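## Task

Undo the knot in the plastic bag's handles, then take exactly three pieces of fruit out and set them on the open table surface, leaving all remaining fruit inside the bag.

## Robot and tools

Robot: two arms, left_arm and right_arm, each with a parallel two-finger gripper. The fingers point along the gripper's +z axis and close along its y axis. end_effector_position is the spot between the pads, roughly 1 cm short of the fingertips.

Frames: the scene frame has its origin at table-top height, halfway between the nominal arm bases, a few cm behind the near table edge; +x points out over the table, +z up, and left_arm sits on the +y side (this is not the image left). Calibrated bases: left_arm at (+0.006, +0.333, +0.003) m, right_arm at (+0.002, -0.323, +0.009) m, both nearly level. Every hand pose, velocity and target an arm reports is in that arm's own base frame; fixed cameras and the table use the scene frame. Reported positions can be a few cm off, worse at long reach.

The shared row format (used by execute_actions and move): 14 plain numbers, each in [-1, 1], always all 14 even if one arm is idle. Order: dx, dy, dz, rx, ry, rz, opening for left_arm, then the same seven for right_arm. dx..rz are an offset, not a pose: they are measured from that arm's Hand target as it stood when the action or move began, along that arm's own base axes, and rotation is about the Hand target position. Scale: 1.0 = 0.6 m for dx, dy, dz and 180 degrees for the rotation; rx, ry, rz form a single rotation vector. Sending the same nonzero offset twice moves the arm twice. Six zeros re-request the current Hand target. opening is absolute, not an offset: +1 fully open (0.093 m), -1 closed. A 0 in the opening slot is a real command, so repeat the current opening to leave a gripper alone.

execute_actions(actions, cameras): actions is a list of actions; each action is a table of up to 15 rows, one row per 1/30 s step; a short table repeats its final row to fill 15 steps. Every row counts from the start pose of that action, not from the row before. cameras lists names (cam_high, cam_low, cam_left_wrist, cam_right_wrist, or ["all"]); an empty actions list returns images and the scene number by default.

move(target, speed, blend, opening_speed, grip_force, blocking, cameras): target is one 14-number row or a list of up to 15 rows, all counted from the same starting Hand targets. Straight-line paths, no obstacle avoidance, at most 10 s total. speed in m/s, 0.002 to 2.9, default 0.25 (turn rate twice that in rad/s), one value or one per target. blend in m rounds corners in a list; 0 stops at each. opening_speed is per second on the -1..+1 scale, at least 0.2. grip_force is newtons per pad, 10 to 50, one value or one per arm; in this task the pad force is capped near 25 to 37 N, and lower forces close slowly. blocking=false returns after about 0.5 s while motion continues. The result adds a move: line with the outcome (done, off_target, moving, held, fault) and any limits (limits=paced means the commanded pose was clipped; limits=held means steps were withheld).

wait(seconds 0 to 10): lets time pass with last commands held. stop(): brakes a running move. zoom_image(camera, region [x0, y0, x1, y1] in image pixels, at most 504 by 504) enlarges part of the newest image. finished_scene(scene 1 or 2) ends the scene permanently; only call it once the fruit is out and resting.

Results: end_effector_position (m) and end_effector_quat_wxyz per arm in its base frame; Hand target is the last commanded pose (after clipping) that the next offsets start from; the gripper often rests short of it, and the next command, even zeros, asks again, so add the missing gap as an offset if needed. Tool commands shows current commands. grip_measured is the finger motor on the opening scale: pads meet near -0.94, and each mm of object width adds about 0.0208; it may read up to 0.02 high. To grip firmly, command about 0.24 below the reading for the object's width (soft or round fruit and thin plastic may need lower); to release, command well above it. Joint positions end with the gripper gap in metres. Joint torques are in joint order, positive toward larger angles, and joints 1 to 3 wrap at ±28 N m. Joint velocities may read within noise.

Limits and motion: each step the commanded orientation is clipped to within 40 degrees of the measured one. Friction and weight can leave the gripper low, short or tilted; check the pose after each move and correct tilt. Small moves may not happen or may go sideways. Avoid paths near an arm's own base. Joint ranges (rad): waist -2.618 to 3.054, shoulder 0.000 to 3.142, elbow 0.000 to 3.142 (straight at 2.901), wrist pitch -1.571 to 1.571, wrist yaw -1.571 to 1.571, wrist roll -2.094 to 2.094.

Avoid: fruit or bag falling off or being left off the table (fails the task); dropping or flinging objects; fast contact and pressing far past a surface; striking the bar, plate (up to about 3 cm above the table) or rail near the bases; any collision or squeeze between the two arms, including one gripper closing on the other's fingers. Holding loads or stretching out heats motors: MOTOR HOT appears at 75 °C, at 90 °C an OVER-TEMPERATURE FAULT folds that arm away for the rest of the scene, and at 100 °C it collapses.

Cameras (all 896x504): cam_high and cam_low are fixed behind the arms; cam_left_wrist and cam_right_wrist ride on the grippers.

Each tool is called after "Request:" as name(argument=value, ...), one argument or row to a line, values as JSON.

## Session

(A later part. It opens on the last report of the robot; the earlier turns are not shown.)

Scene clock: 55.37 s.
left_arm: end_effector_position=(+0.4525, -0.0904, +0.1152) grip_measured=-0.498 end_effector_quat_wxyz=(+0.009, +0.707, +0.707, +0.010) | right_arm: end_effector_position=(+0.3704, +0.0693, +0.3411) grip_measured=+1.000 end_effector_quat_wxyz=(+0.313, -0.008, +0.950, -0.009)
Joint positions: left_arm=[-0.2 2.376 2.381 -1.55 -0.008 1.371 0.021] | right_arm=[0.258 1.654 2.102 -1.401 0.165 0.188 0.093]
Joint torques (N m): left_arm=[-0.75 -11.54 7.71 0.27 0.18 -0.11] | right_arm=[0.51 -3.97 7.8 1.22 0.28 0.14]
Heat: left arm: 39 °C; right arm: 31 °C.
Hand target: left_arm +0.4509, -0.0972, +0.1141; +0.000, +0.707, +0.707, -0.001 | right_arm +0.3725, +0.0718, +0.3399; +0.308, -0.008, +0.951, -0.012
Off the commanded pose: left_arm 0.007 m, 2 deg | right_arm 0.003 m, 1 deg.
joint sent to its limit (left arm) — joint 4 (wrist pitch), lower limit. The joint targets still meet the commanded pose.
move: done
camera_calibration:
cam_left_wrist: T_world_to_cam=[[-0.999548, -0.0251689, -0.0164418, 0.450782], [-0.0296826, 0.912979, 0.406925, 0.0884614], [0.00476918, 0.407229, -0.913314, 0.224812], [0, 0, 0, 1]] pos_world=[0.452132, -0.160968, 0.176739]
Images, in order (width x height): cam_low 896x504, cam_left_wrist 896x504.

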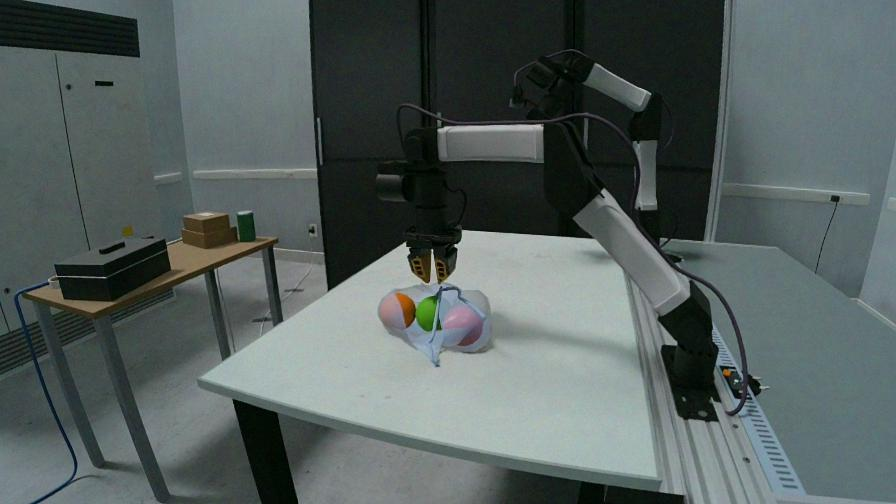

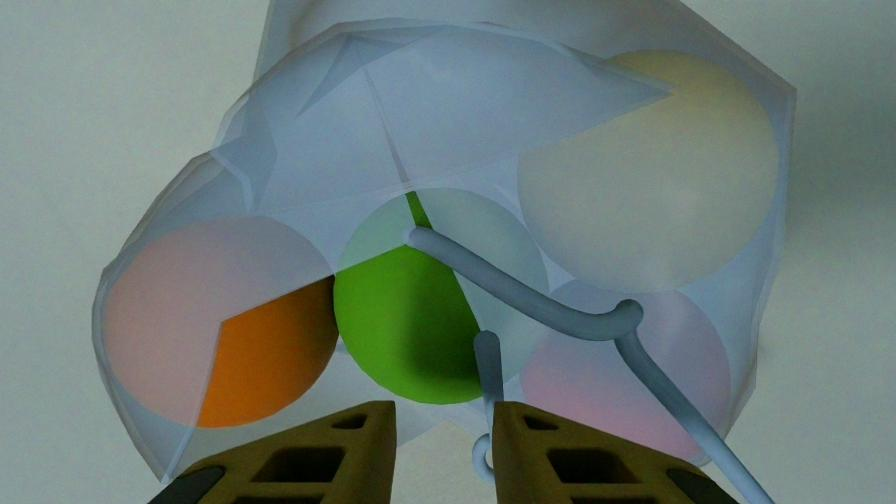

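Request:
move(
  target=[
    [0,-0.04,0.03,0,0,0.361,-0.5,0,0,0,0,0,0,1],
    [0,-0.04,-0.02,0,0,0.361,-0.5,0,0,0,0,0,0,1],
  ],
  cameras=["cam_low","cam_left_wrist"],
  speed=0.15,
)

Request:
zoom_image(
  camera="cam_low",
  region=[370, 190, 530, 370],
)

Scene clock: 61.77 s.
left_arm: end_effector_position=(+0.4527, -0.1131, +0.1044) grip_measured=-0.498 end_effector_quat_wxyz=(+0.007, +0.215, +0.977, +0.004) | right_arm: end_effector_position=(+0.3704, +0.0693, +0.3411) grip_measured=+1.000 end_effector_quat_wxyz=(+0.313, -0.008, +0.950, -0.009)
Joint positions: left_arm=[-0.248 2.418 2.413 -1.551 -0.008 0.186 0.021] | right_arm=[0.258 1.654 2.102 -1.401 0.165 0.188 0.093]
Joint torques (N m): left_arm=[-0.92 -11.66 7.99 0.31 0.12 -0.11] | right_arm=[0.44 -4 7.88 1.24 0.27 0.13]
Heat: left arm: 40 °C; right arm: 31 °C.
Hand target: left_arm +0.4509, -0.1213, +0.1022; +0.001, +0.217, +0.976, -0.001 | right_arm +0.3725, +0.0718, +0.3399; +0.308, -0.008, +0.951, -0.012
Off the commanded pose: left_arm 0.009 m, 1 deg | right_arm 0.003 m, 1 deg.
joint sent to its limit (left arm) — joint 4 (wrist pitch), lower limit. The joint targets still meet the commanded pose.
move: done
camera_calibration:
cam_left_wrist: T_world_to_cam=[[-0.397239, -0.917715, 0.000627803, 0.0748494], [-0.843371, 0.365329, 0.39403, 0.421352], [-0.361836, 0.155995, -0.919097, 0.36243], [0, 0, 0, 1]] pos_world=[0.51623, -0.141779, 0.167036]
Images, in order (width x height): cam_low 896x504, cam_left_wrist 896x504.

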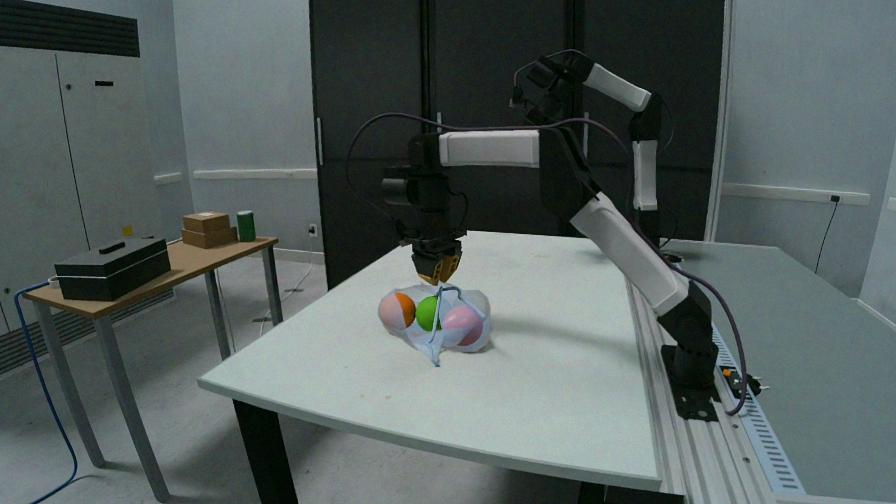

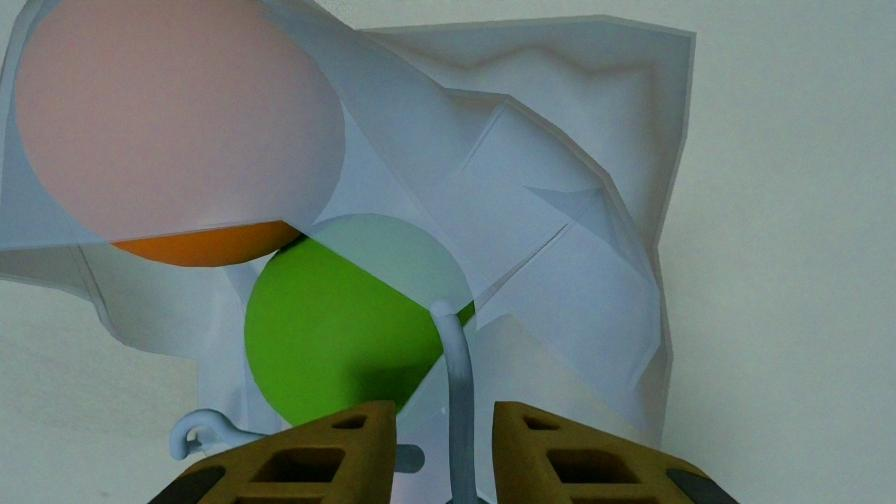

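Scaled by 2.800 from the camera's 896x504 image, which has a finer 1280x720 frame.

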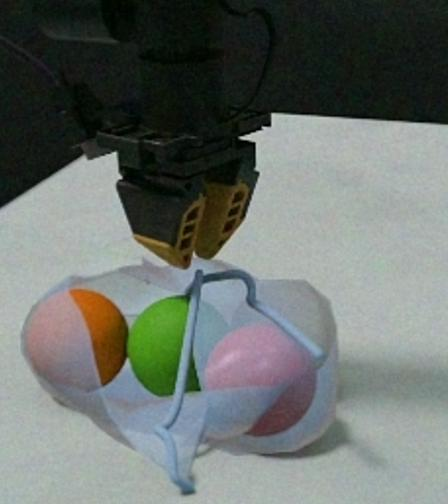

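Request:
move(
  target=[0.008,-0.001,-0.037,0,0,0,-0.5,0,0,0,0,0,0,1],
  speed=0.08,
)

Request:
move(
  target=[0,0,0,0,0,0,-1,0,0,0,0,0,0,1],
  opening_speed=0.7,
  cameras=["cam_left_wrist"],
)

Scene clock: 63.37 s.
left_arm: end_effector_position=(+0.4567, -0.1142, +0.0940) grip_measured=-0.498 end_effector_quat_wxyz=(+0.011, +0.215, +0.976, +0.003) | right_arm: end_effector_position=(+0.3704, +0.0693, +0.3411) grip_measured=+1.000 end_effector_quat_wxyz=(+0.313, -0.008, +0.950, -0.009)
Joint positions: left_arm=[-0.248 2.418 2.37 -1.501 -0.008 0.186 0.021] | right_arm=[0.258 1.654 2.102 -1.401 0.165 0.188 0.093]
Joint torques (N m): left_arm=[-0.85 -11.22 4.71 0.66 0.12 -0.1] | right_arm=[0.4 -4.03 7.95 1.25 0.26 0.14]
Heat: left arm: 40 °C; right arm: 31 °C.
Hand target: left_arm +0.4557, -0.1218, +0.0800; +0.001, +0.217, +0.976, -0.001 | right_arm +0.3725, +0.0718, +0.3399; +0.308, -0.008, +0.951, -0.012
Off the commanded pose: left_arm 0.016 m, 1 deg | right_arm 0.003 m, 1 deg.
move: off_target (left_arm)

Scene clock: 64.30 s.
left_arm: end_effector_position=(+0.4568, -0.1142, +0.0940) grip_measured=-0.973 end_effector_quat_wxyz=(+0.011, +0.215, +0.976, +0.003) | right_arm: end_effector_position=(+0.3704, +0.0693, +0.3411) grip_measured=+1.000 end_effector_quat_wxyz=(+0.313, -0.008, +0.950, -0.009)
Joint positions: left_arm=[-0.248 2.418 2.37 -1.501 -0.008 0.186 0] | right_arm=[0.258 1.654 2.102 -1.401 0.165 0.188 0.093]
Joint torques (N m): left_arm=[-0.88 -11.3 4.72 0.63 0.11 -0.1] | right_arm=[0.43 -3.96 7.88 1.25 0.27 0.14]
Heat: left arm: 40 °C; right arm: 31 °C.
Hand target: left_arm +0.4557, -0.1218, +0.0800; +0.001, +0.217, +0.976, -0.001 | right_arm +0.3725, +0.0718, +0.3399; +0.308, -0.008, +0.951, -0.012
Off the commanded pose: left_arm 0.016 m, 1 deg | right_arm 0.003 m, 1 deg.
move: off_target (left_arm)
camera_calibration:
cam_left_wrist: T_world_to_cam=[[-0.397291, -0.917693, -0.000663145, 0.0756932], [-0.8464, 0.366147, 0.386707, 0.431464], [-0.354636, 0.154196, -0.922202, 0.351264], [0, 0, 0, 1]] pos_world=[0.519834, -0.14268, 0.157136]
Images, in order (width x height): cam_left_wrist 896x504.

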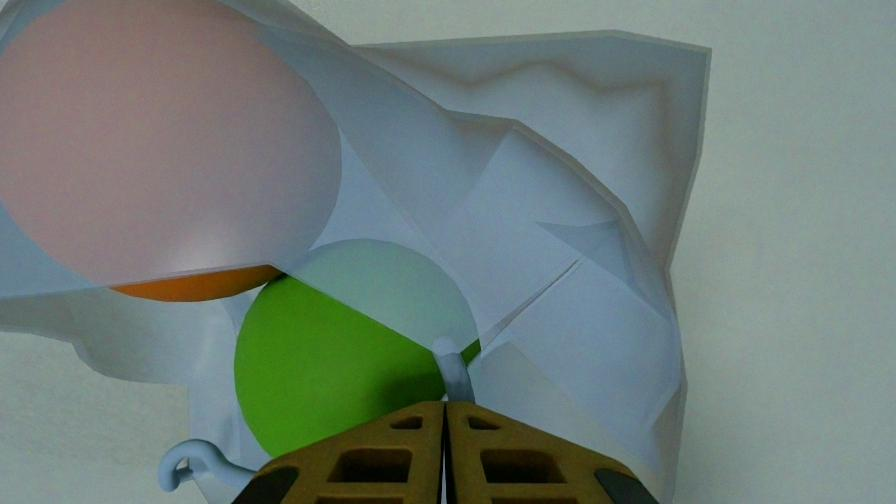

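Request:
move(
  target=[
    [0,0.0,0.01,0,0,0,-0.5,0,0,0,0,0,0,1],
    [0.0,-0.004,-0.025,0,0,0,-0.5,0,0,0,0,0,0,1],
  ],
  speed=0.08,
)

Request:
move(
  target=[0,0,0,0,0,0,-1,0,0,0,0,0,0,1],
  opening_speed=0.7,
  cameras=["cam_left_wrist"],
)

Scene clock: 66.80 s.
left_arm: end_effector_position=(+0.4602, -0.1205, +0.0789) grip_measured=-0.502 end_effector_quat_wxyz=(+0.016, +0.219, +0.976, +0.002) | right_arm: end_effector_position=(+0.3704, +0.0693, +0.3411) grip_measured=+1.000 end_effector_quat_wxyz=(+0.313, -0.008, +0.950, -0.009)
Joint positions: left_arm=[-0.258 2.418 2.309 -1.43 -0.006 0.183 0.021] | right_arm=[0.258 1.654 2.102 -1.401 0.165 0.188 0.093]
Joint torques (N m): left_arm=[-0.42 -11.86 3.88 0.61 0.1 -0.11] | right_arm=[0.49 -3.99 7.76 1.23 0.29 0.14]
Heat: left arm: 41 °C; right arm: 31 °C.
Hand target: left_arm +0.4557, -0.1243, +0.0650; +0.001, +0.217, +0.976, +0.000 | right_arm +0.3725, +0.0718, +0.3399; +0.308, -0.008, +0.951, -0.012
Off the commanded pose: left_arm 0.015 m, 2 deg | right_arm 0.003 m, 1 deg.
move: off_target (left_arm)

Scene clock: 67.73 s.
left_arm: end_effector_position=(+0.4597, -0.1205, +0.0779) grip_measured=-0.912 end_effector_quat_wxyz=(+0.015, +0.219, +0.976, +0.002) | right_arm: end_effector_position=(+0.3704, +0.0693, +0.3411) grip_measured=+1.000 end_effector_quat_wxyz=(+0.313, -0.008, +0.950, -0.009)
Joint positions: left_arm=[-0.258 2.418 2.306 -1.429 -0.006 0.183 0.001] | right_arm=[0.258 1.654 2.102 -1.401 0.165 0.188 0.093]
Joint torques (N m): left_arm=[-0.38 -11.85 4.25 0.59 0.11 -0.11] | right_arm=[0.53 -4.08 7.86 1.26 0.26 0.14]
Heat: left arm: 41 °C; right arm: 31 °C.
Hand target: left_arm +0.4557, -0.1243, +0.0650; +0.001, +0.217, +0.976, +0.000 | right_arm +0.3725, +0.0718, +0.3399; +0.308, -0.008, +0.951, -0.012
Off the commanded pose: left_arm 0.014 m, 2 deg | right_arm 0.003 m, 1 deg.
move: off_target (left_arm)
camera_calibration:
cam_left_wrist: T_world_to_cam=[[-0.403971, -0.914772, 0.000163027, 0.0743464], [-0.846213, 0.373762, 0.379771, 0.443847], [-0.347465, 0.153279, -0.92508, 0.335331], [0, 0, 0, 1]] pos_world=[0.522139, -0.149282, 0.141636]
Images, in order (width x height): cam_left_wrist 896x504.

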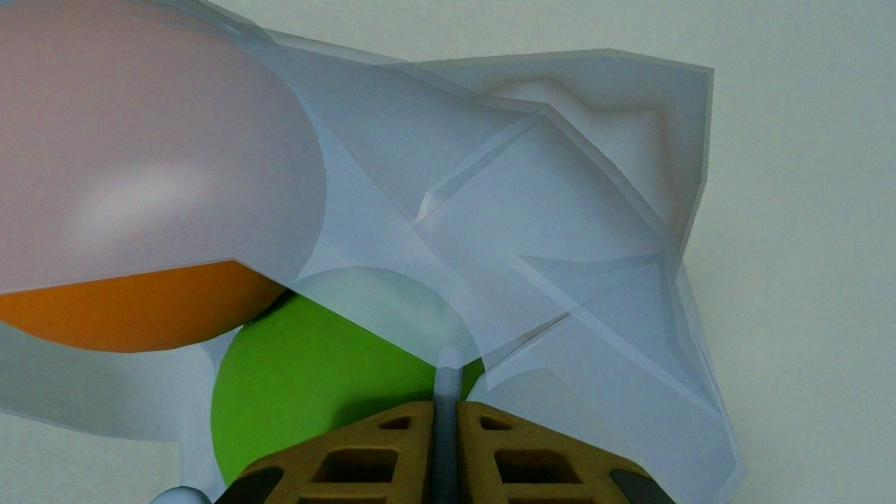

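Held. Lift and drag outward −y.

Request:
move(
  target=[
    [0,0,0.06,0,0,0,-1,0,0,0,0,0,0,1],
    [0.01,-0.14,0.08,0,0,0,-1,0,0,0,0,0,0,1],
  ],
  speed=0.1,
  blend=0.02,
  cameras=["all"],
)

Request:
zoom_image(
  camera="cam_high",
  region=[490, 180, 650, 300],
)

Request:
zoom_image(
  camera="cam_low",
  region=[370, 190, 530, 370],
)

Scene clock: 70.23 s.
left_arm: end_effector_position=(+0.4635, -0.2034, +0.1199) grip_measured=-0.912 end_effector_quat_wxyz=(+0.075, +0.218, +0.973, -0.012) | right_arm: end_effector_position=(+0.3704, +0.0693, +0.3411) grip_measured=+1.000 end_effector_quat_wxyz=(+0.313, -0.008, +0.950, -0.009)
Joint positions: left_arm=[-0.416 2.519 2.653 -1.552 -0.006 0.027 0.001] | right_arm=[0.258 1.654 2.102 -1.401 0.165 0.188 0.093]
Joint torques (N m): left_arm=[-0.47 -11.41 7.8 0.6 0.08 -0.09] | right_arm=[0.4 -4.01 7.86 1.24 0.29 0.13]
Heat: left arm: 41 °C; right arm: 31 °C.
Hand target: left_arm +0.4617, -0.2084, +0.1129; +0.001, +0.217, +0.976, +0.000 | right_arm +0.3725, +0.0718, +0.3399; +0.308, -0.008, +0.951, -0.012
Off the commanded pose: left_arm 0.009 m, 9 deg | right_arm 0.003 m, 1 deg.
joint sent to its limit (left arm) — joint 4 (wrist pitch), lower limit. The joint targets are off in orientation, not in position.
move: off_target (left_arm); blend cut to 0.0179 m at target 1
camera_calibration:
cam_left_wrist: T_world_to_cam=[[-0.405232, -0.914203, 0.00451371, 0.00012853], [-0.881791, 0.392159, 0.262021, 0.496385], [-0.241311, 0.102199, -0.965051, 0.333352], [0, 0, 0, 1]] pos_world=[0.518202, -0.228613, 0.191638]
cam_right_wrist: T_world_to_cam=[[0.00767727, -0.998322, 0.0574036, 0.0423602], [-0.982235, -0.0182924, -0.186762, 0.468413], [0.187498, -0.05495, -0.980727, 0.358333], [0, 0, 0, 1]] pos_world=[0.39258, 0.0705479, 0.436476]

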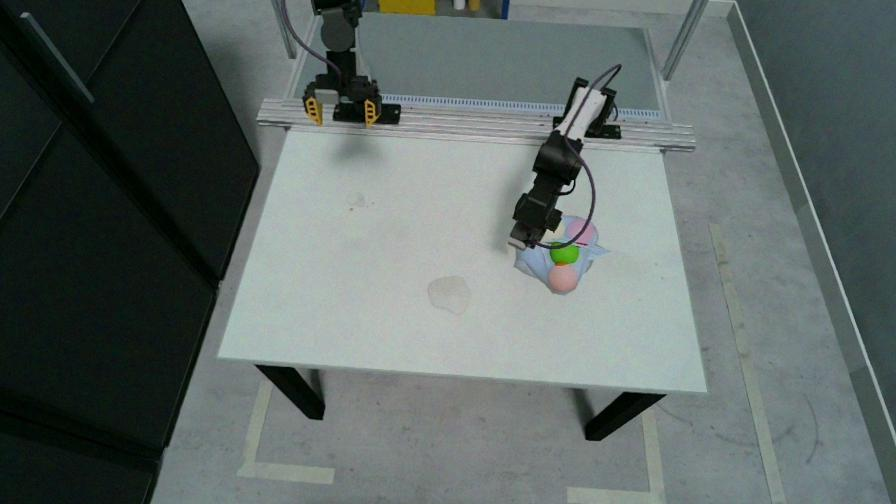

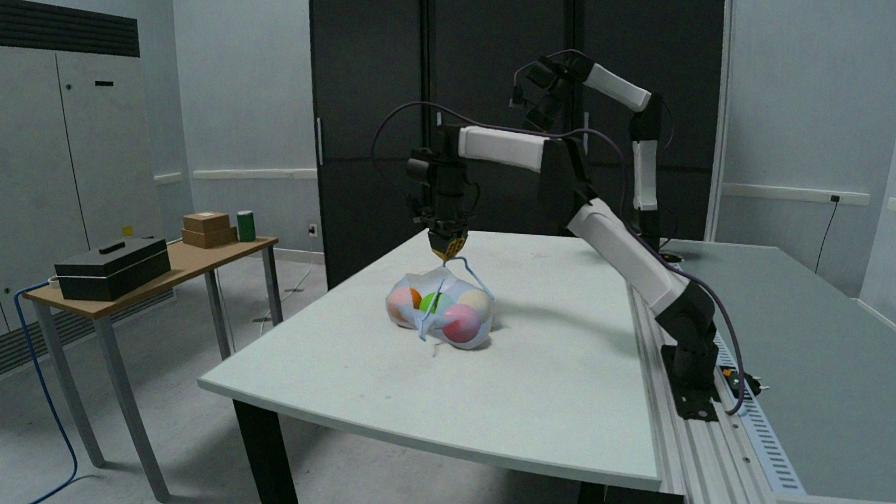

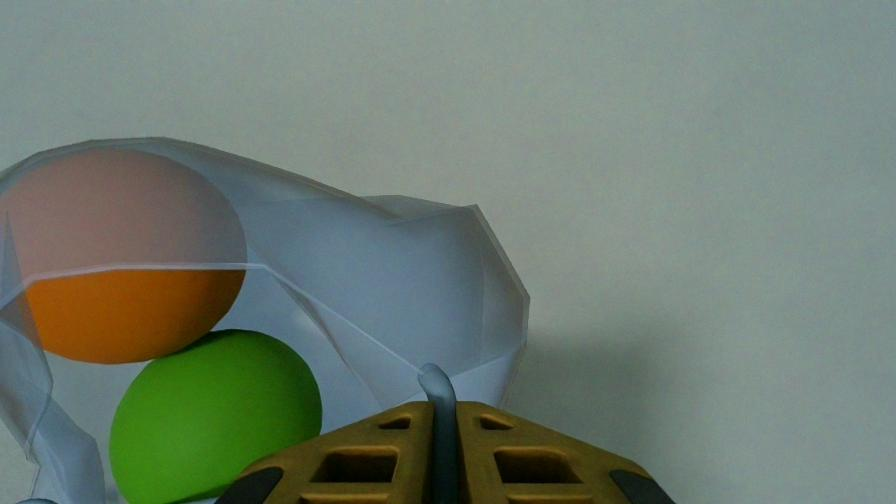

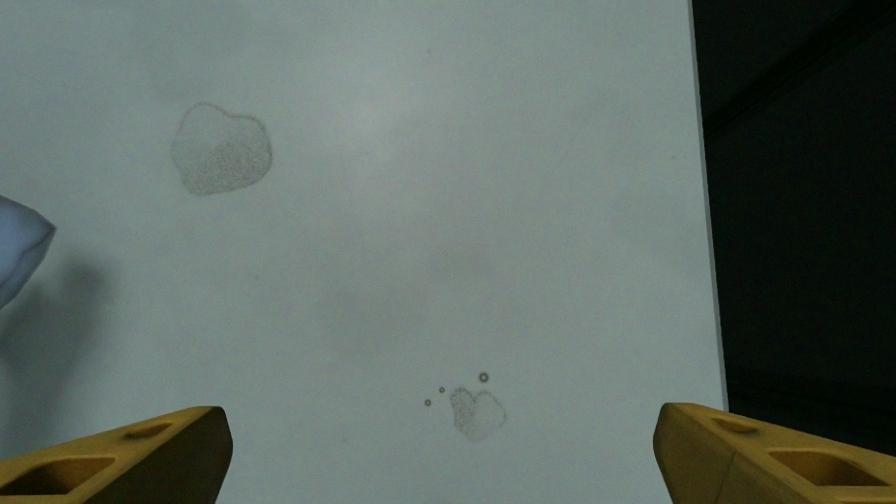

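Scaled by 3.150 from the camera's 896x504 image, which has a finer 1280x720 frame.

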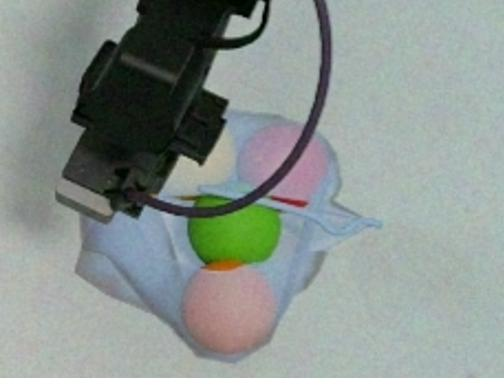

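Scaled by 2.800 from the camera's 896x504 image, which has a finer 1280x720 frame.

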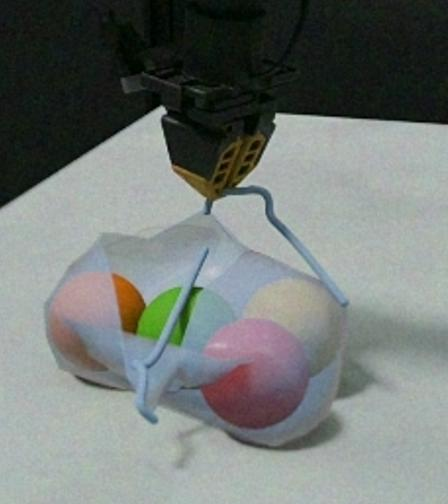

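Request:
move(
  target=[
    [0,-0.12,-0.03,0,0,0,-1,0,0,0,0,0,0,1],
    [0,-0.17,-0.13,0,0,0,-1,0,0,0,0,0,0,1],
  ],
  speed=0.1,
  blend=0.02,
  cameras=["cam_high","cam_low"],
)

Request:
zoom_image(
  camera="cam_low",
  region=[370, 190, 530, 370],
)

Request:
move(
  target=[
    [0,0,0,0,0,0,-0.5,0,0,0,0,0,0,1],
    [0,0,0.12,0,0,0,-0.5,0,0,0,0,0,0,1],
    [-0.09,0.12,0.35,0,0,0.139,0,0,0,0,0,0,0,1],
  ],
  cameras=["cam_high","cam_low","cam_left_wrist"],
)

Request:
zoom_image(
  camera="cam_high",
  region=[490, 180, 650, 300],
)

Request:
zoom_image(
  camera="cam_low",
  region=[370, 190, 530, 370],
)

Scene clock: 73.73 s.
left_arm: end_effector_position=(+0.4593, -0.2975, +0.0403) grip_measured=-0.912 end_effector_quat_wxyz=(+0.076, +0.215, +0.973, -0.025) | right_arm: end_effector_position=(+0.3704, +0.0693, +0.3411) grip_measured=+1.000 end_effector_quat_wxyz=(+0.313, -0.008, +0.950, -0.009)
Joint positions: left_arm=[-0.576 2.786 2.844 -1.469 -0.006 -0.142 0.001] | right_arm=[0.258 1.654 2.102 -1.401 0.165 0.188 0.093]
Joint torques (N m): left_arm=[-1.05 -12.96 7.97 1 0.05 -0.11] | right_arm=[0.47 -3.97 7.86 1.25 0.28 0.16]
Heat: left arm: 42 °C; right arm: 31 °C.
Hand target: left_arm +0.4617, -0.3102, +0.0349; +0.000, +0.217, +0.976, +0.000 | right_arm +0.3725, +0.0718, +0.3399; +0.308, -0.008, +0.951, -0.012
Off the commanded pose: left_arm 0.014 m, 9 deg | right_arm 0.003 m, 1 deg.
elbow stopped short (left arm): the move would have taken joint 3 (elbow) straighter than the controller allows.
move: off_target (left_arm)
Images, in order (width x height): cam_high 896x504, cam_low 896x504.

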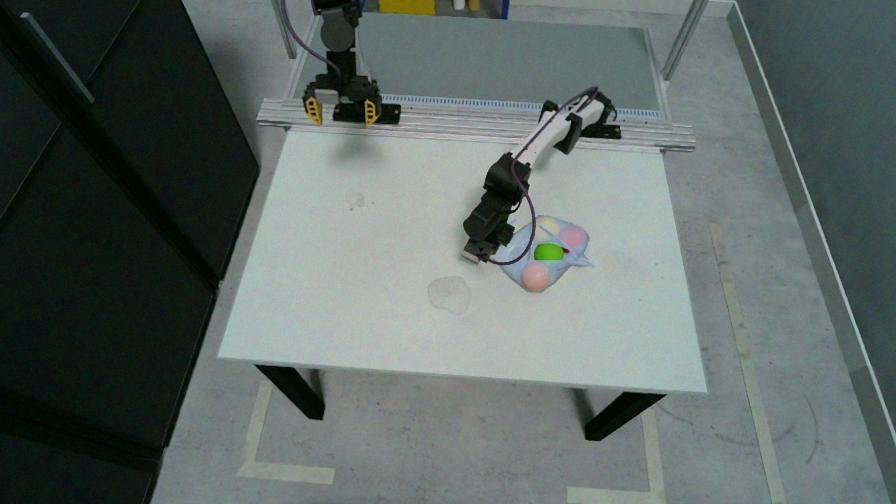

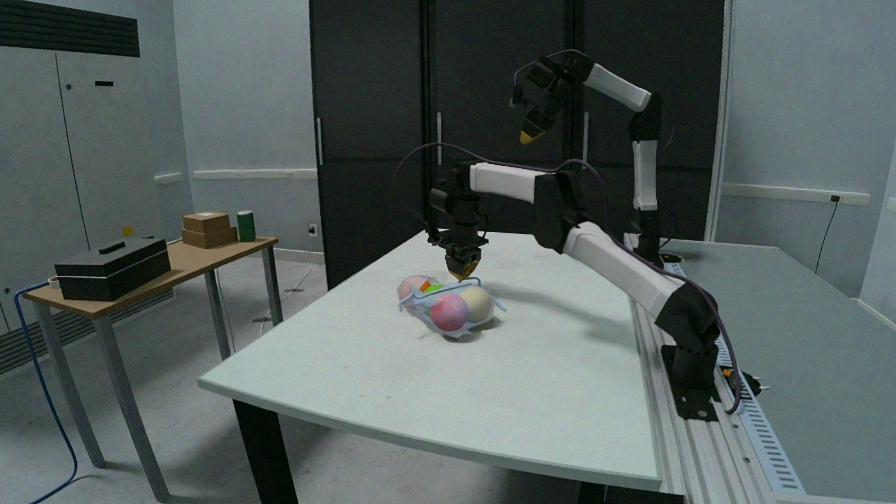

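Scaled by 2.800 from the camera's 896x504 image, which has a finer 1280x720 frame.

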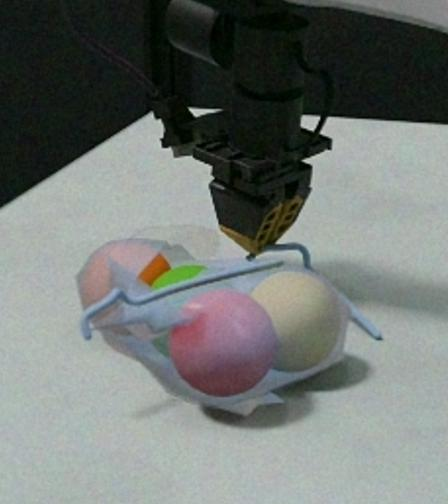

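Scene clock: 77.67 s.
left_arm: end_effector_position=(+0.4136, -0.2424, +0.2412) grip_measured=-0.002 end_effector_quat_wxyz=(+0.167, +0.008, +0.982, -0.092) | right_arm: end_effector_position=(+0.3704, +0.0693, +0.3411) grip_measured=+1.000 end_effector_quat_wxyz=(+0.313, -0.008, +0.950, -0.009)
Joint positions: left_arm=[-0.533 2.228 2.592 -1.552 -0.008 -0.515 0.045] | right_arm=[0.258 1.654 2.102 -1.401 0.165 0.188 0.093]
Joint torques (N m): left_arm=[0.47 -13.03 4.36 1.05 0.04 -0.1] | right_arm=[0.4 -4 7.87 1.23 0.27 0.15]
Heat: left arm: 43 °C; right arm: 32 °C.
Hand target: left_arm +0.4077, -0.2384, +0.2450; +0.001, +0.000, +1.000, +0.000 | right_arm +0.3725, +0.0718, +0.3399; +0.308, -0.008, +0.951, -0.012
Off the commanded pose: left_arm 0.008 m, 22 deg | right_arm 0.003 m, 1 deg.
elbow stopped short (left arm): the move would have taken joint 3 (elbow) straighter than the controller allows.
joint sent to its limit (left arm) — joint 4 (wrist pitch), lower limit. The joint targets are off in orientation, not in position.
move: off_target (left_arm); target 3's new opening was sent with left_arm's hand 0.008 m and 22 deg from that target
camera_calibration:
cam_left_wrist: T_world_to_cam=[[-0.0260861, -0.980301, 0.195777, -0.275213], [-0.996032, 0.0421583, 0.0783815, 0.442685], [-0.0850911, -0.192956, -0.977511, 0.309217], [0, 0, 0, 1]] pos_world=[0.46006, -0.228789, 0.321445]
Images, in order (width x height): cam_high 896x504, cam_low 896x504, cam_left_wrist 896x504.

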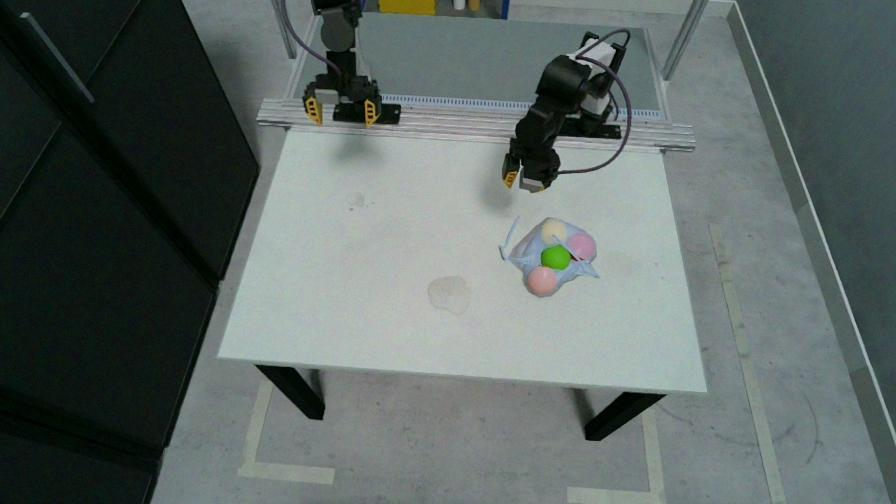

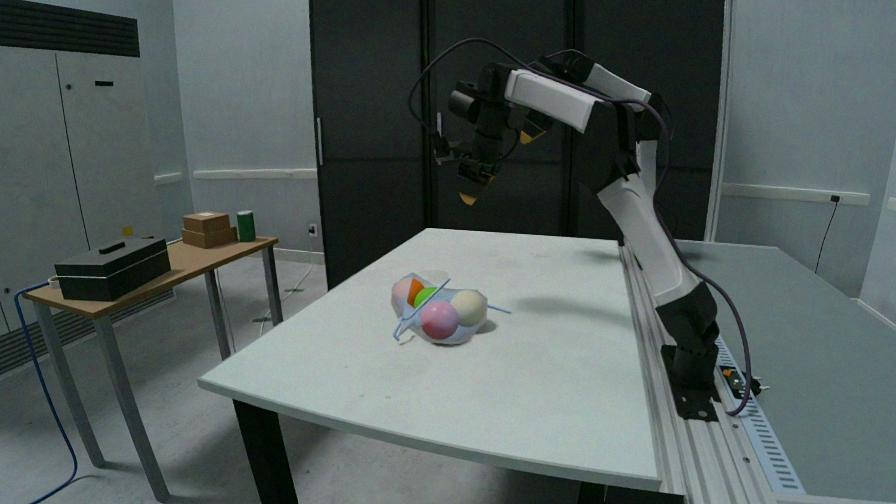

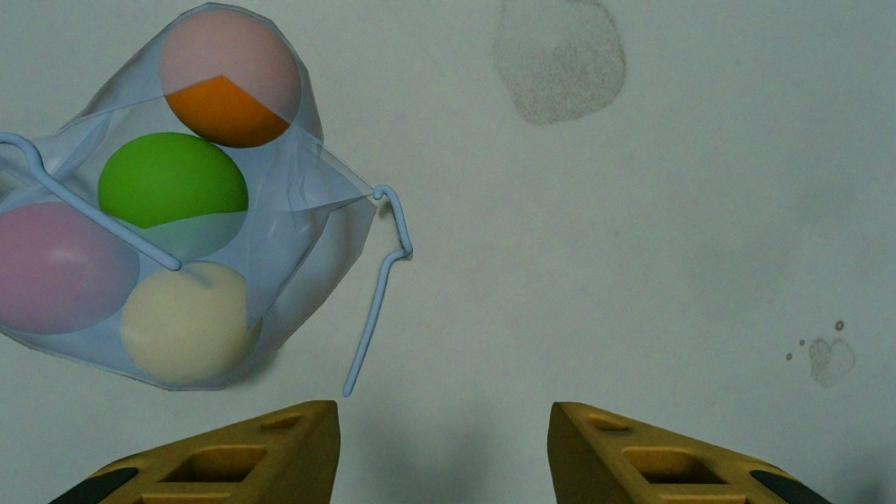

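Scaled by 3.150 from the camera's 896x504 image, which has a finer 1280x720 frame.

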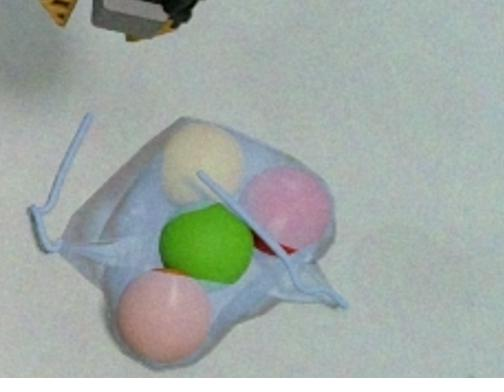

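Scaled by 2.800 from the camera's 896x504 image, which has a finer 1280x720 frame.

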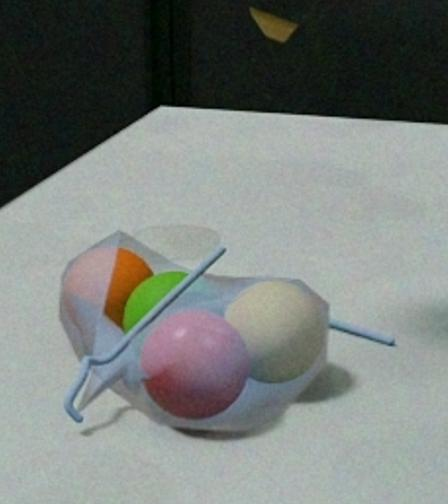

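Request:
move(
  target=[0.12,0.18,-0.19,0,0,-0.167,1,0,0,0,0,0,0,1],
  cameras=["cam_low","cam_left_wrist"],
)

Request:
zoom_image(
  camera="cam_low",
  region=[370, 190, 530, 370],
)

Scene clock: 81.43 s.
left_arm: end_effector_position=(+0.4791, -0.1298, +0.1340) grip_measured=+1.000 end_effector_quat_wxyz=(+0.077, +0.250, +0.965, -0.007) | right_arm: end_effector_position=(+0.3704, +0.0693, +0.3411) grip_measured=+1.000 end_effector_quat_wxyz=(+0.313, -0.008, +0.950, -0.009)
Joint positions: left_arm=[-0.26 2.457 2.594 -1.553 0.013 0.246 0.093] | right_arm=[0.258 1.654 2.102 -1.401 0.165 0.188 0.093]
Joint torques (N m): left_arm=[-0.13 -11.7 7.73 0.61 -0.06 0.12] | right_arm=[0.42 -3.97 7.86 1.25 0.25 0.15]
Heat: left arm: 44 °C; right arm: 32 °C.
Hand target: left_arm +0.4797, -0.1303, +0.1308; +0.000, +0.260, +0.966, -0.001 | right_arm +0.3725, +0.0718, +0.3399; +0.308, -0.008, +0.951, -0.012
Off the commanded pose: left_arm 0.003 m, 9 deg | right_arm 0.003 m, 1 deg.
joint sent to its limit (left arm) — joint 4 (wrist pitch), lower limit. The joint targets are off in orientation, not in position.
move: off_target (left_arm)
camera_calibration:
cam_left_wrist: T_world_to_cam=[[-0.463486, -0.886036, -0.011024, 0.107373], [-0.856871, 0.444991, 0.260296, 0.472795], [-0.225726, 0.13009, -0.965466, 0.339446], [0, 0, 0, 1]] pos_world=[0.531512, -0.159412, 0.20584]
Images, in order (width x height): cam_low 896x504, cam_left_wrist 896x504.

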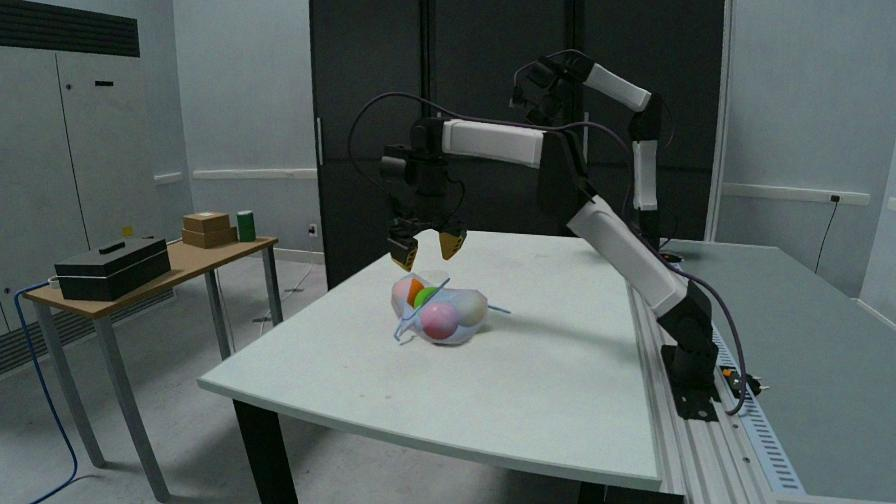

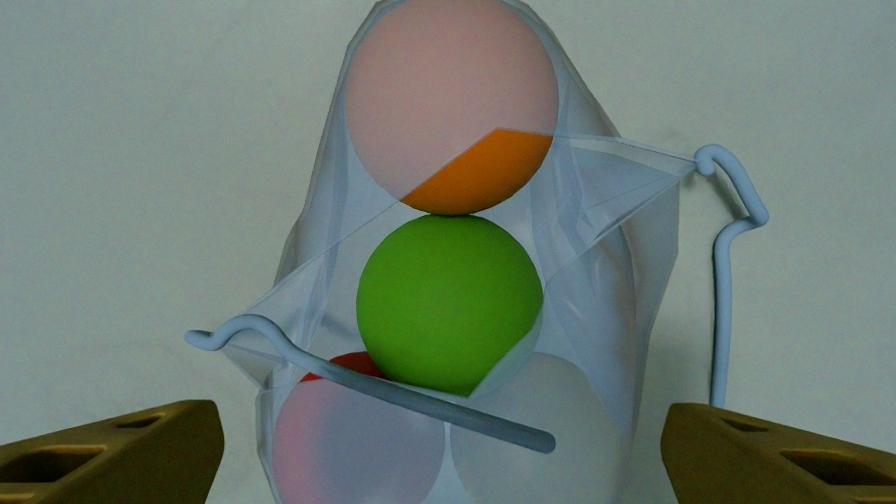

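Scaled by 2.800 from the camera's 896x504 image, which has a finer 1280x720 frame.

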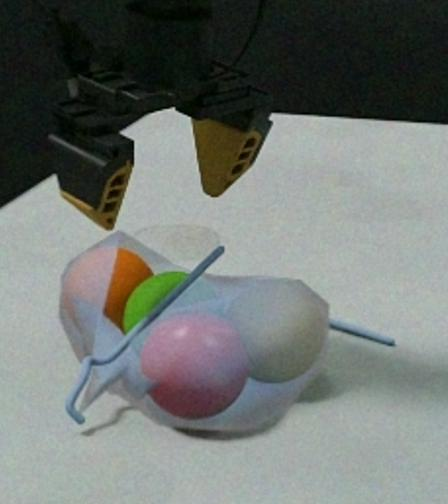

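Request:
move(
  target=[
    [-0.016,0.01,-0.08,0,0,0.083,1,0,0,0,0,0,0,1],
    [-0.019,0.006,-0.17,0,0,0.083,1,0,0,0,0,0,0,1],
  ],
  speed=0.1,
  blend=0.01,
  cameras=["cam_low","cam_left_wrist"],
)

Request:
zoom_image(
  camera="cam_low",
  region=[370, 190, 530, 370],
)

Scene clock: 86.00 s.
left_arm: end_effector_position=(+0.4708, -0.1264, +0.0283) grip_measured=+1.000 end_effector_quat_wxyz=(+0.001, +0.136, +0.991, -0.003) | right_arm: end_effector_position=(+0.3704, +0.0693, +0.3411) grip_measured=+1.000 end_effector_quat_wxyz=(+0.313, -0.008, +0.950, -0.009)
Joint positions: left_arm=[-0.26 2.52 2.293 -1.341 0.006 0.012 0.093] | right_arm=[0.258 1.654 2.102 -1.401 0.165 0.188 0.093]
Joint torques (N m): left_arm=[-0.1 -14.68 4.33 0.5 -0.03 -0.11] | right_arm=[0.44 -4.01 7.88 1.22 0.27 0.12]
Heat: left arm: 44 °C; right arm: 32 °C.
Hand target: left_arm +0.4683, -0.1267, +0.0290; +0.001, +0.132, +0.991, +0.000 | right_arm +0.3725, +0.0718, +0.3399; +0.308, -0.008, +0.951, -0.012
Off the commanded pose: left_arm 0.003 m, 1 deg | right_arm 0.003 m, 1 deg.
move: done
camera_calibration:
cam_left_wrist: T_world_to_cam=[[-0.244263, -0.969568, 0.0165458, -0.00914507], [-0.885882, 0.230055, 0.402849, 0.474197], [-0.394396, 0.0837434, -0.915117, 0.307188], [0, 0, 0, 1]] pos_world=[0.539002, -0.143683, 0.0902343]
Images, in order (width x height): cam_low 896x504, cam_left_wrist 896x504.

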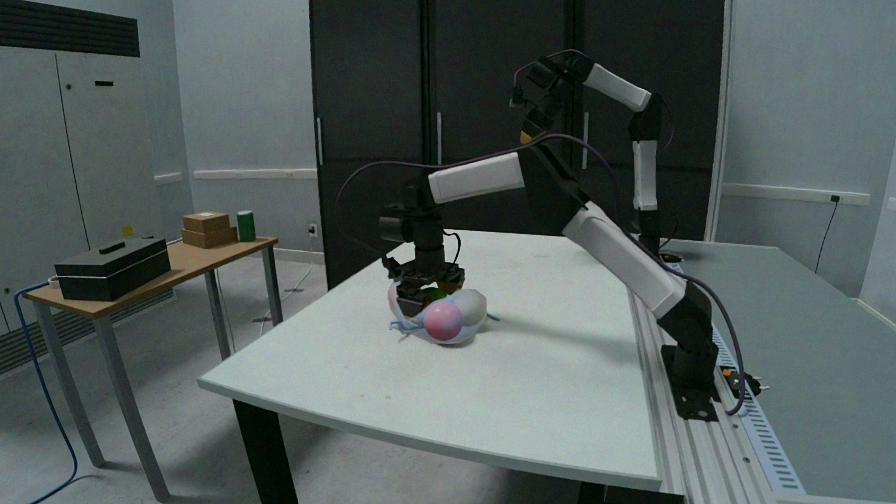

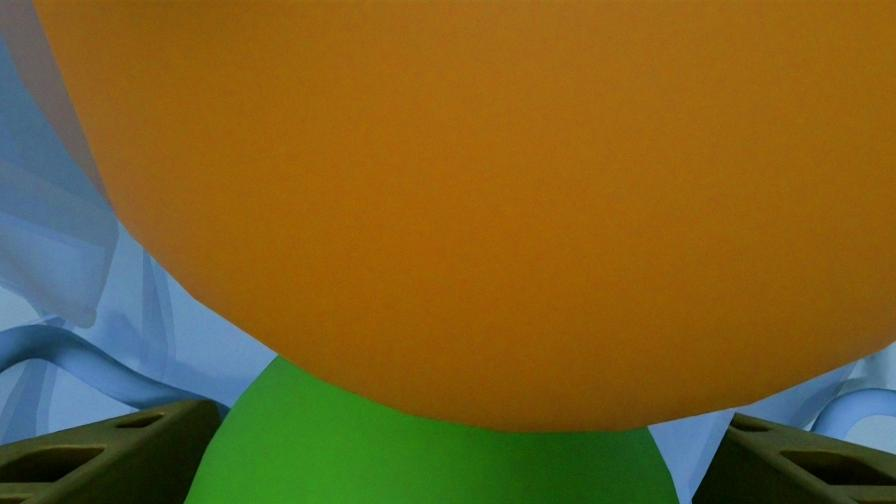

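Scaled by 2.800 from the camera's 896x504 image, which has a finer 1280x720 frame.

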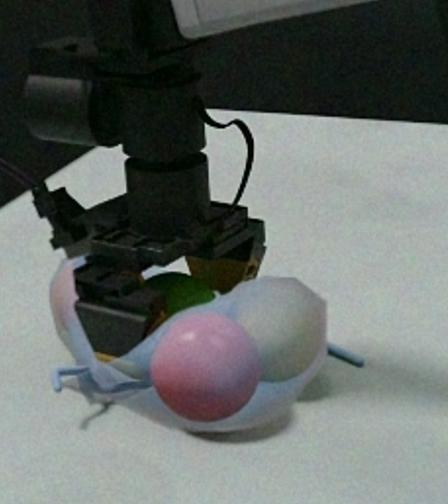

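Request:
move(
  target=[0,0,0,0,0,0,0.15,0,0,0,0,0,0,1],
  opening_speed=0.5,
)

Request:
move(
  target=[0,0,0.18,0,0,0,0.15,0,0,0,0,0,0,1],
  speed=0.08,
  cameras=["cam_high","cam_low","cam_left_wrist"],
)

Request:
zoom_image(
  camera="cam_low",
  region=[370, 190, 530, 370],
)

Scene clock: 88.43 s.
left_arm: end_effector_position=(+0.4713, -0.1266, +0.0282) grip_measured=+0.469 end_effector_quat_wxyz=(+0.002, +0.135, +0.991, -0.003) | right_arm: end_effector_position=(+0.3704, +0.0693, +0.3411) grip_measured=+1.000 end_effector_quat_wxyz=(+0.313, -0.008, +0.950, -0.009)
Joint positions: left_arm=[-0.26 2.52 2.293 -1.339 0.006 0.01 0.068] | right_arm=[0.258 1.654 2.102 -1.401 0.165 0.188 0.093]
Joint torques (N m): left_arm=[-0.13 -14.71 4.3 0.51 -0.04 -0.09] | right_arm=[0.47 -3.95 7.86 1.23 0.26 0.13]
Heat: left arm: 45 °C; right arm: 32 °C.
Hand target: left_arm +0.4683, -0.1267, +0.0290; +0.001, +0.132, +0.991, +0.000 | right_arm +0.3725, +0.0718, +0.3399; +0.308, -0.008, +0.951, -0.012
Off the commanded pose: left_arm 0.003 m, 1 deg | right_arm 0.003 m, 1 deg.
move: done

Scene clock: 90.20 s.
left_arm: end_effector_position=(+0.4699, -0.1262, +0.1164) grip_measured=+0.463 end_effector_quat_wxyz=(+0.045, +0.135, +0.990, -0.009) | right_arm: end_effector_position=(+0.3704, +0.0693, +0.3411) grip_measured=+1.000 end_effector_quat_wxyz=(+0.313, -0.008, +0.950, -0.009)
Joint positions: left_arm=[-0.26 2.457 2.528 -1.551 0.006 0.01 0.067] | right_arm=[0.258 1.654 2.102 -1.401 0.165 0.188 0.093]
Joint torques (N m): left_arm=[-0.09 -16.02 7.19 0.47 -0.04 -0.09] | right_arm=[0.44 -4.03 7.94 1.24 0.26 0.13]
Heat: left arm: 46 °C; right arm: 32 °C.
Hand target: left_arm +0.4683, -0.1267, +0.1368; +0.000, +0.132, +0.991, -0.001 | right_arm +0.3725, +0.0718, +0.3399; +0.308, -0.008, +0.951, -0.012
Off the commanded pose: left_arm 0.021 m, 5 deg | right_arm 0.003 m, 1 deg.
joint sent to its limit (left arm) — joint 4 (wrist pitch), lower limit. The joint targets are off in orientation, not in position.
move: off_target (left_arm)
camera_calibration:
cam_left_wrist: T_world_to_cam=[[-0.243872, -0.969642, 0.0178938, -0.0110124], [-0.917134, 0.236585, 0.32077, 0.462861], [-0.315265, 0.0618158, -0.946988, 0.351228], [0, 0, 0, 1]] pos_world=[0.53255, -0.141896, 0.184334]
Images, in order (width x height): cam_high 896x504, cam_low 896x504, cam_left_wrist 896x504.

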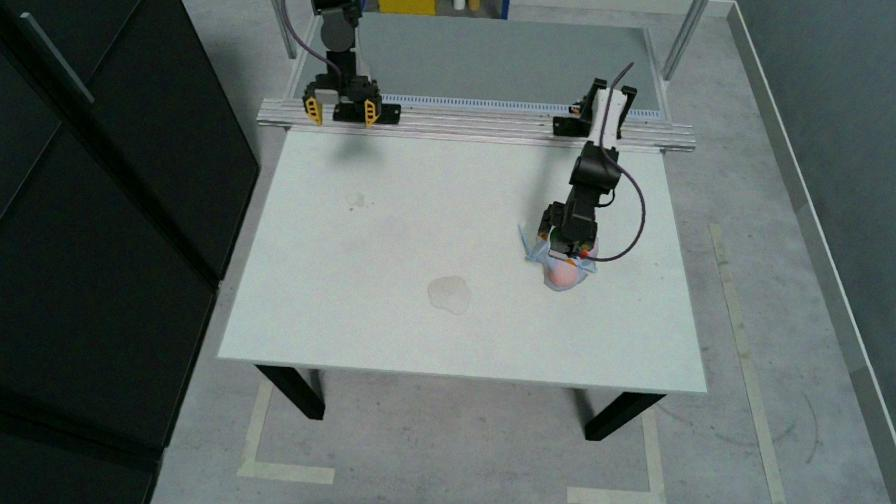

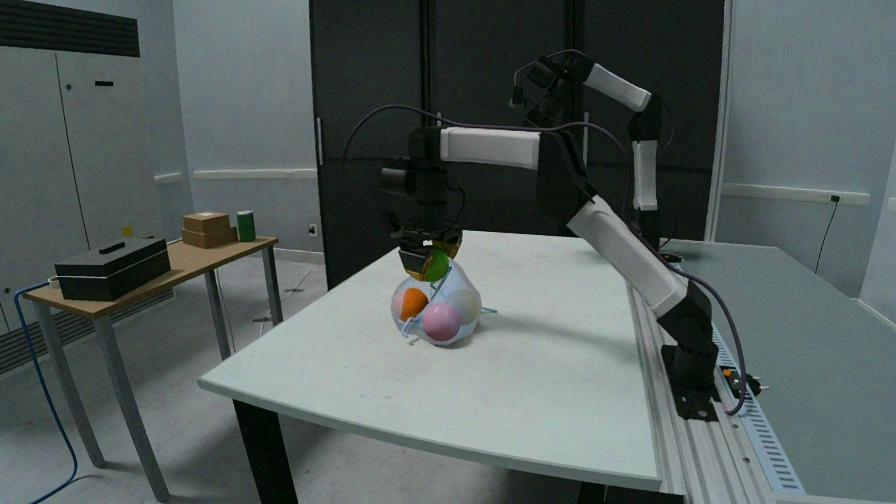

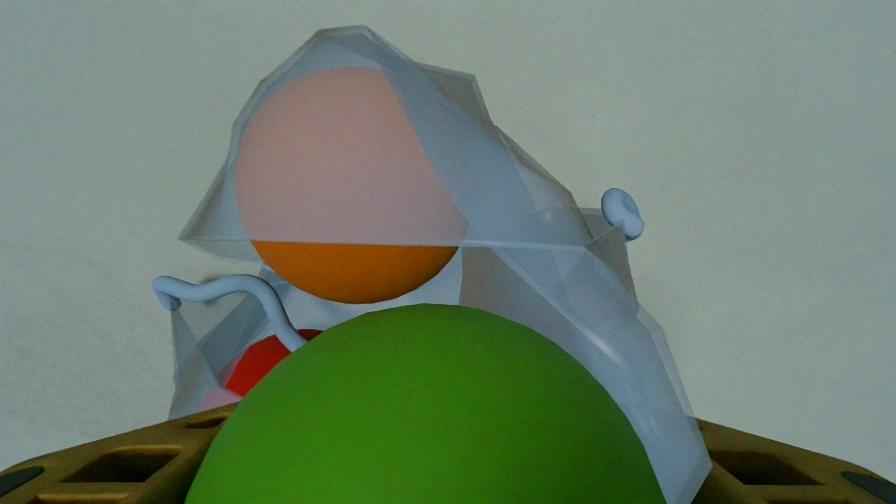

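Scaled by 2.800 from the camera's 896x504 image, which has a finer 1280x720 frame.

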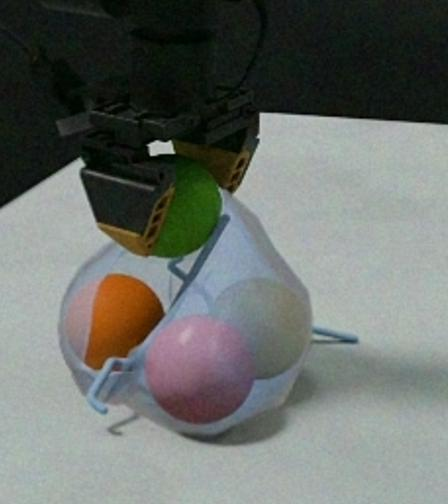

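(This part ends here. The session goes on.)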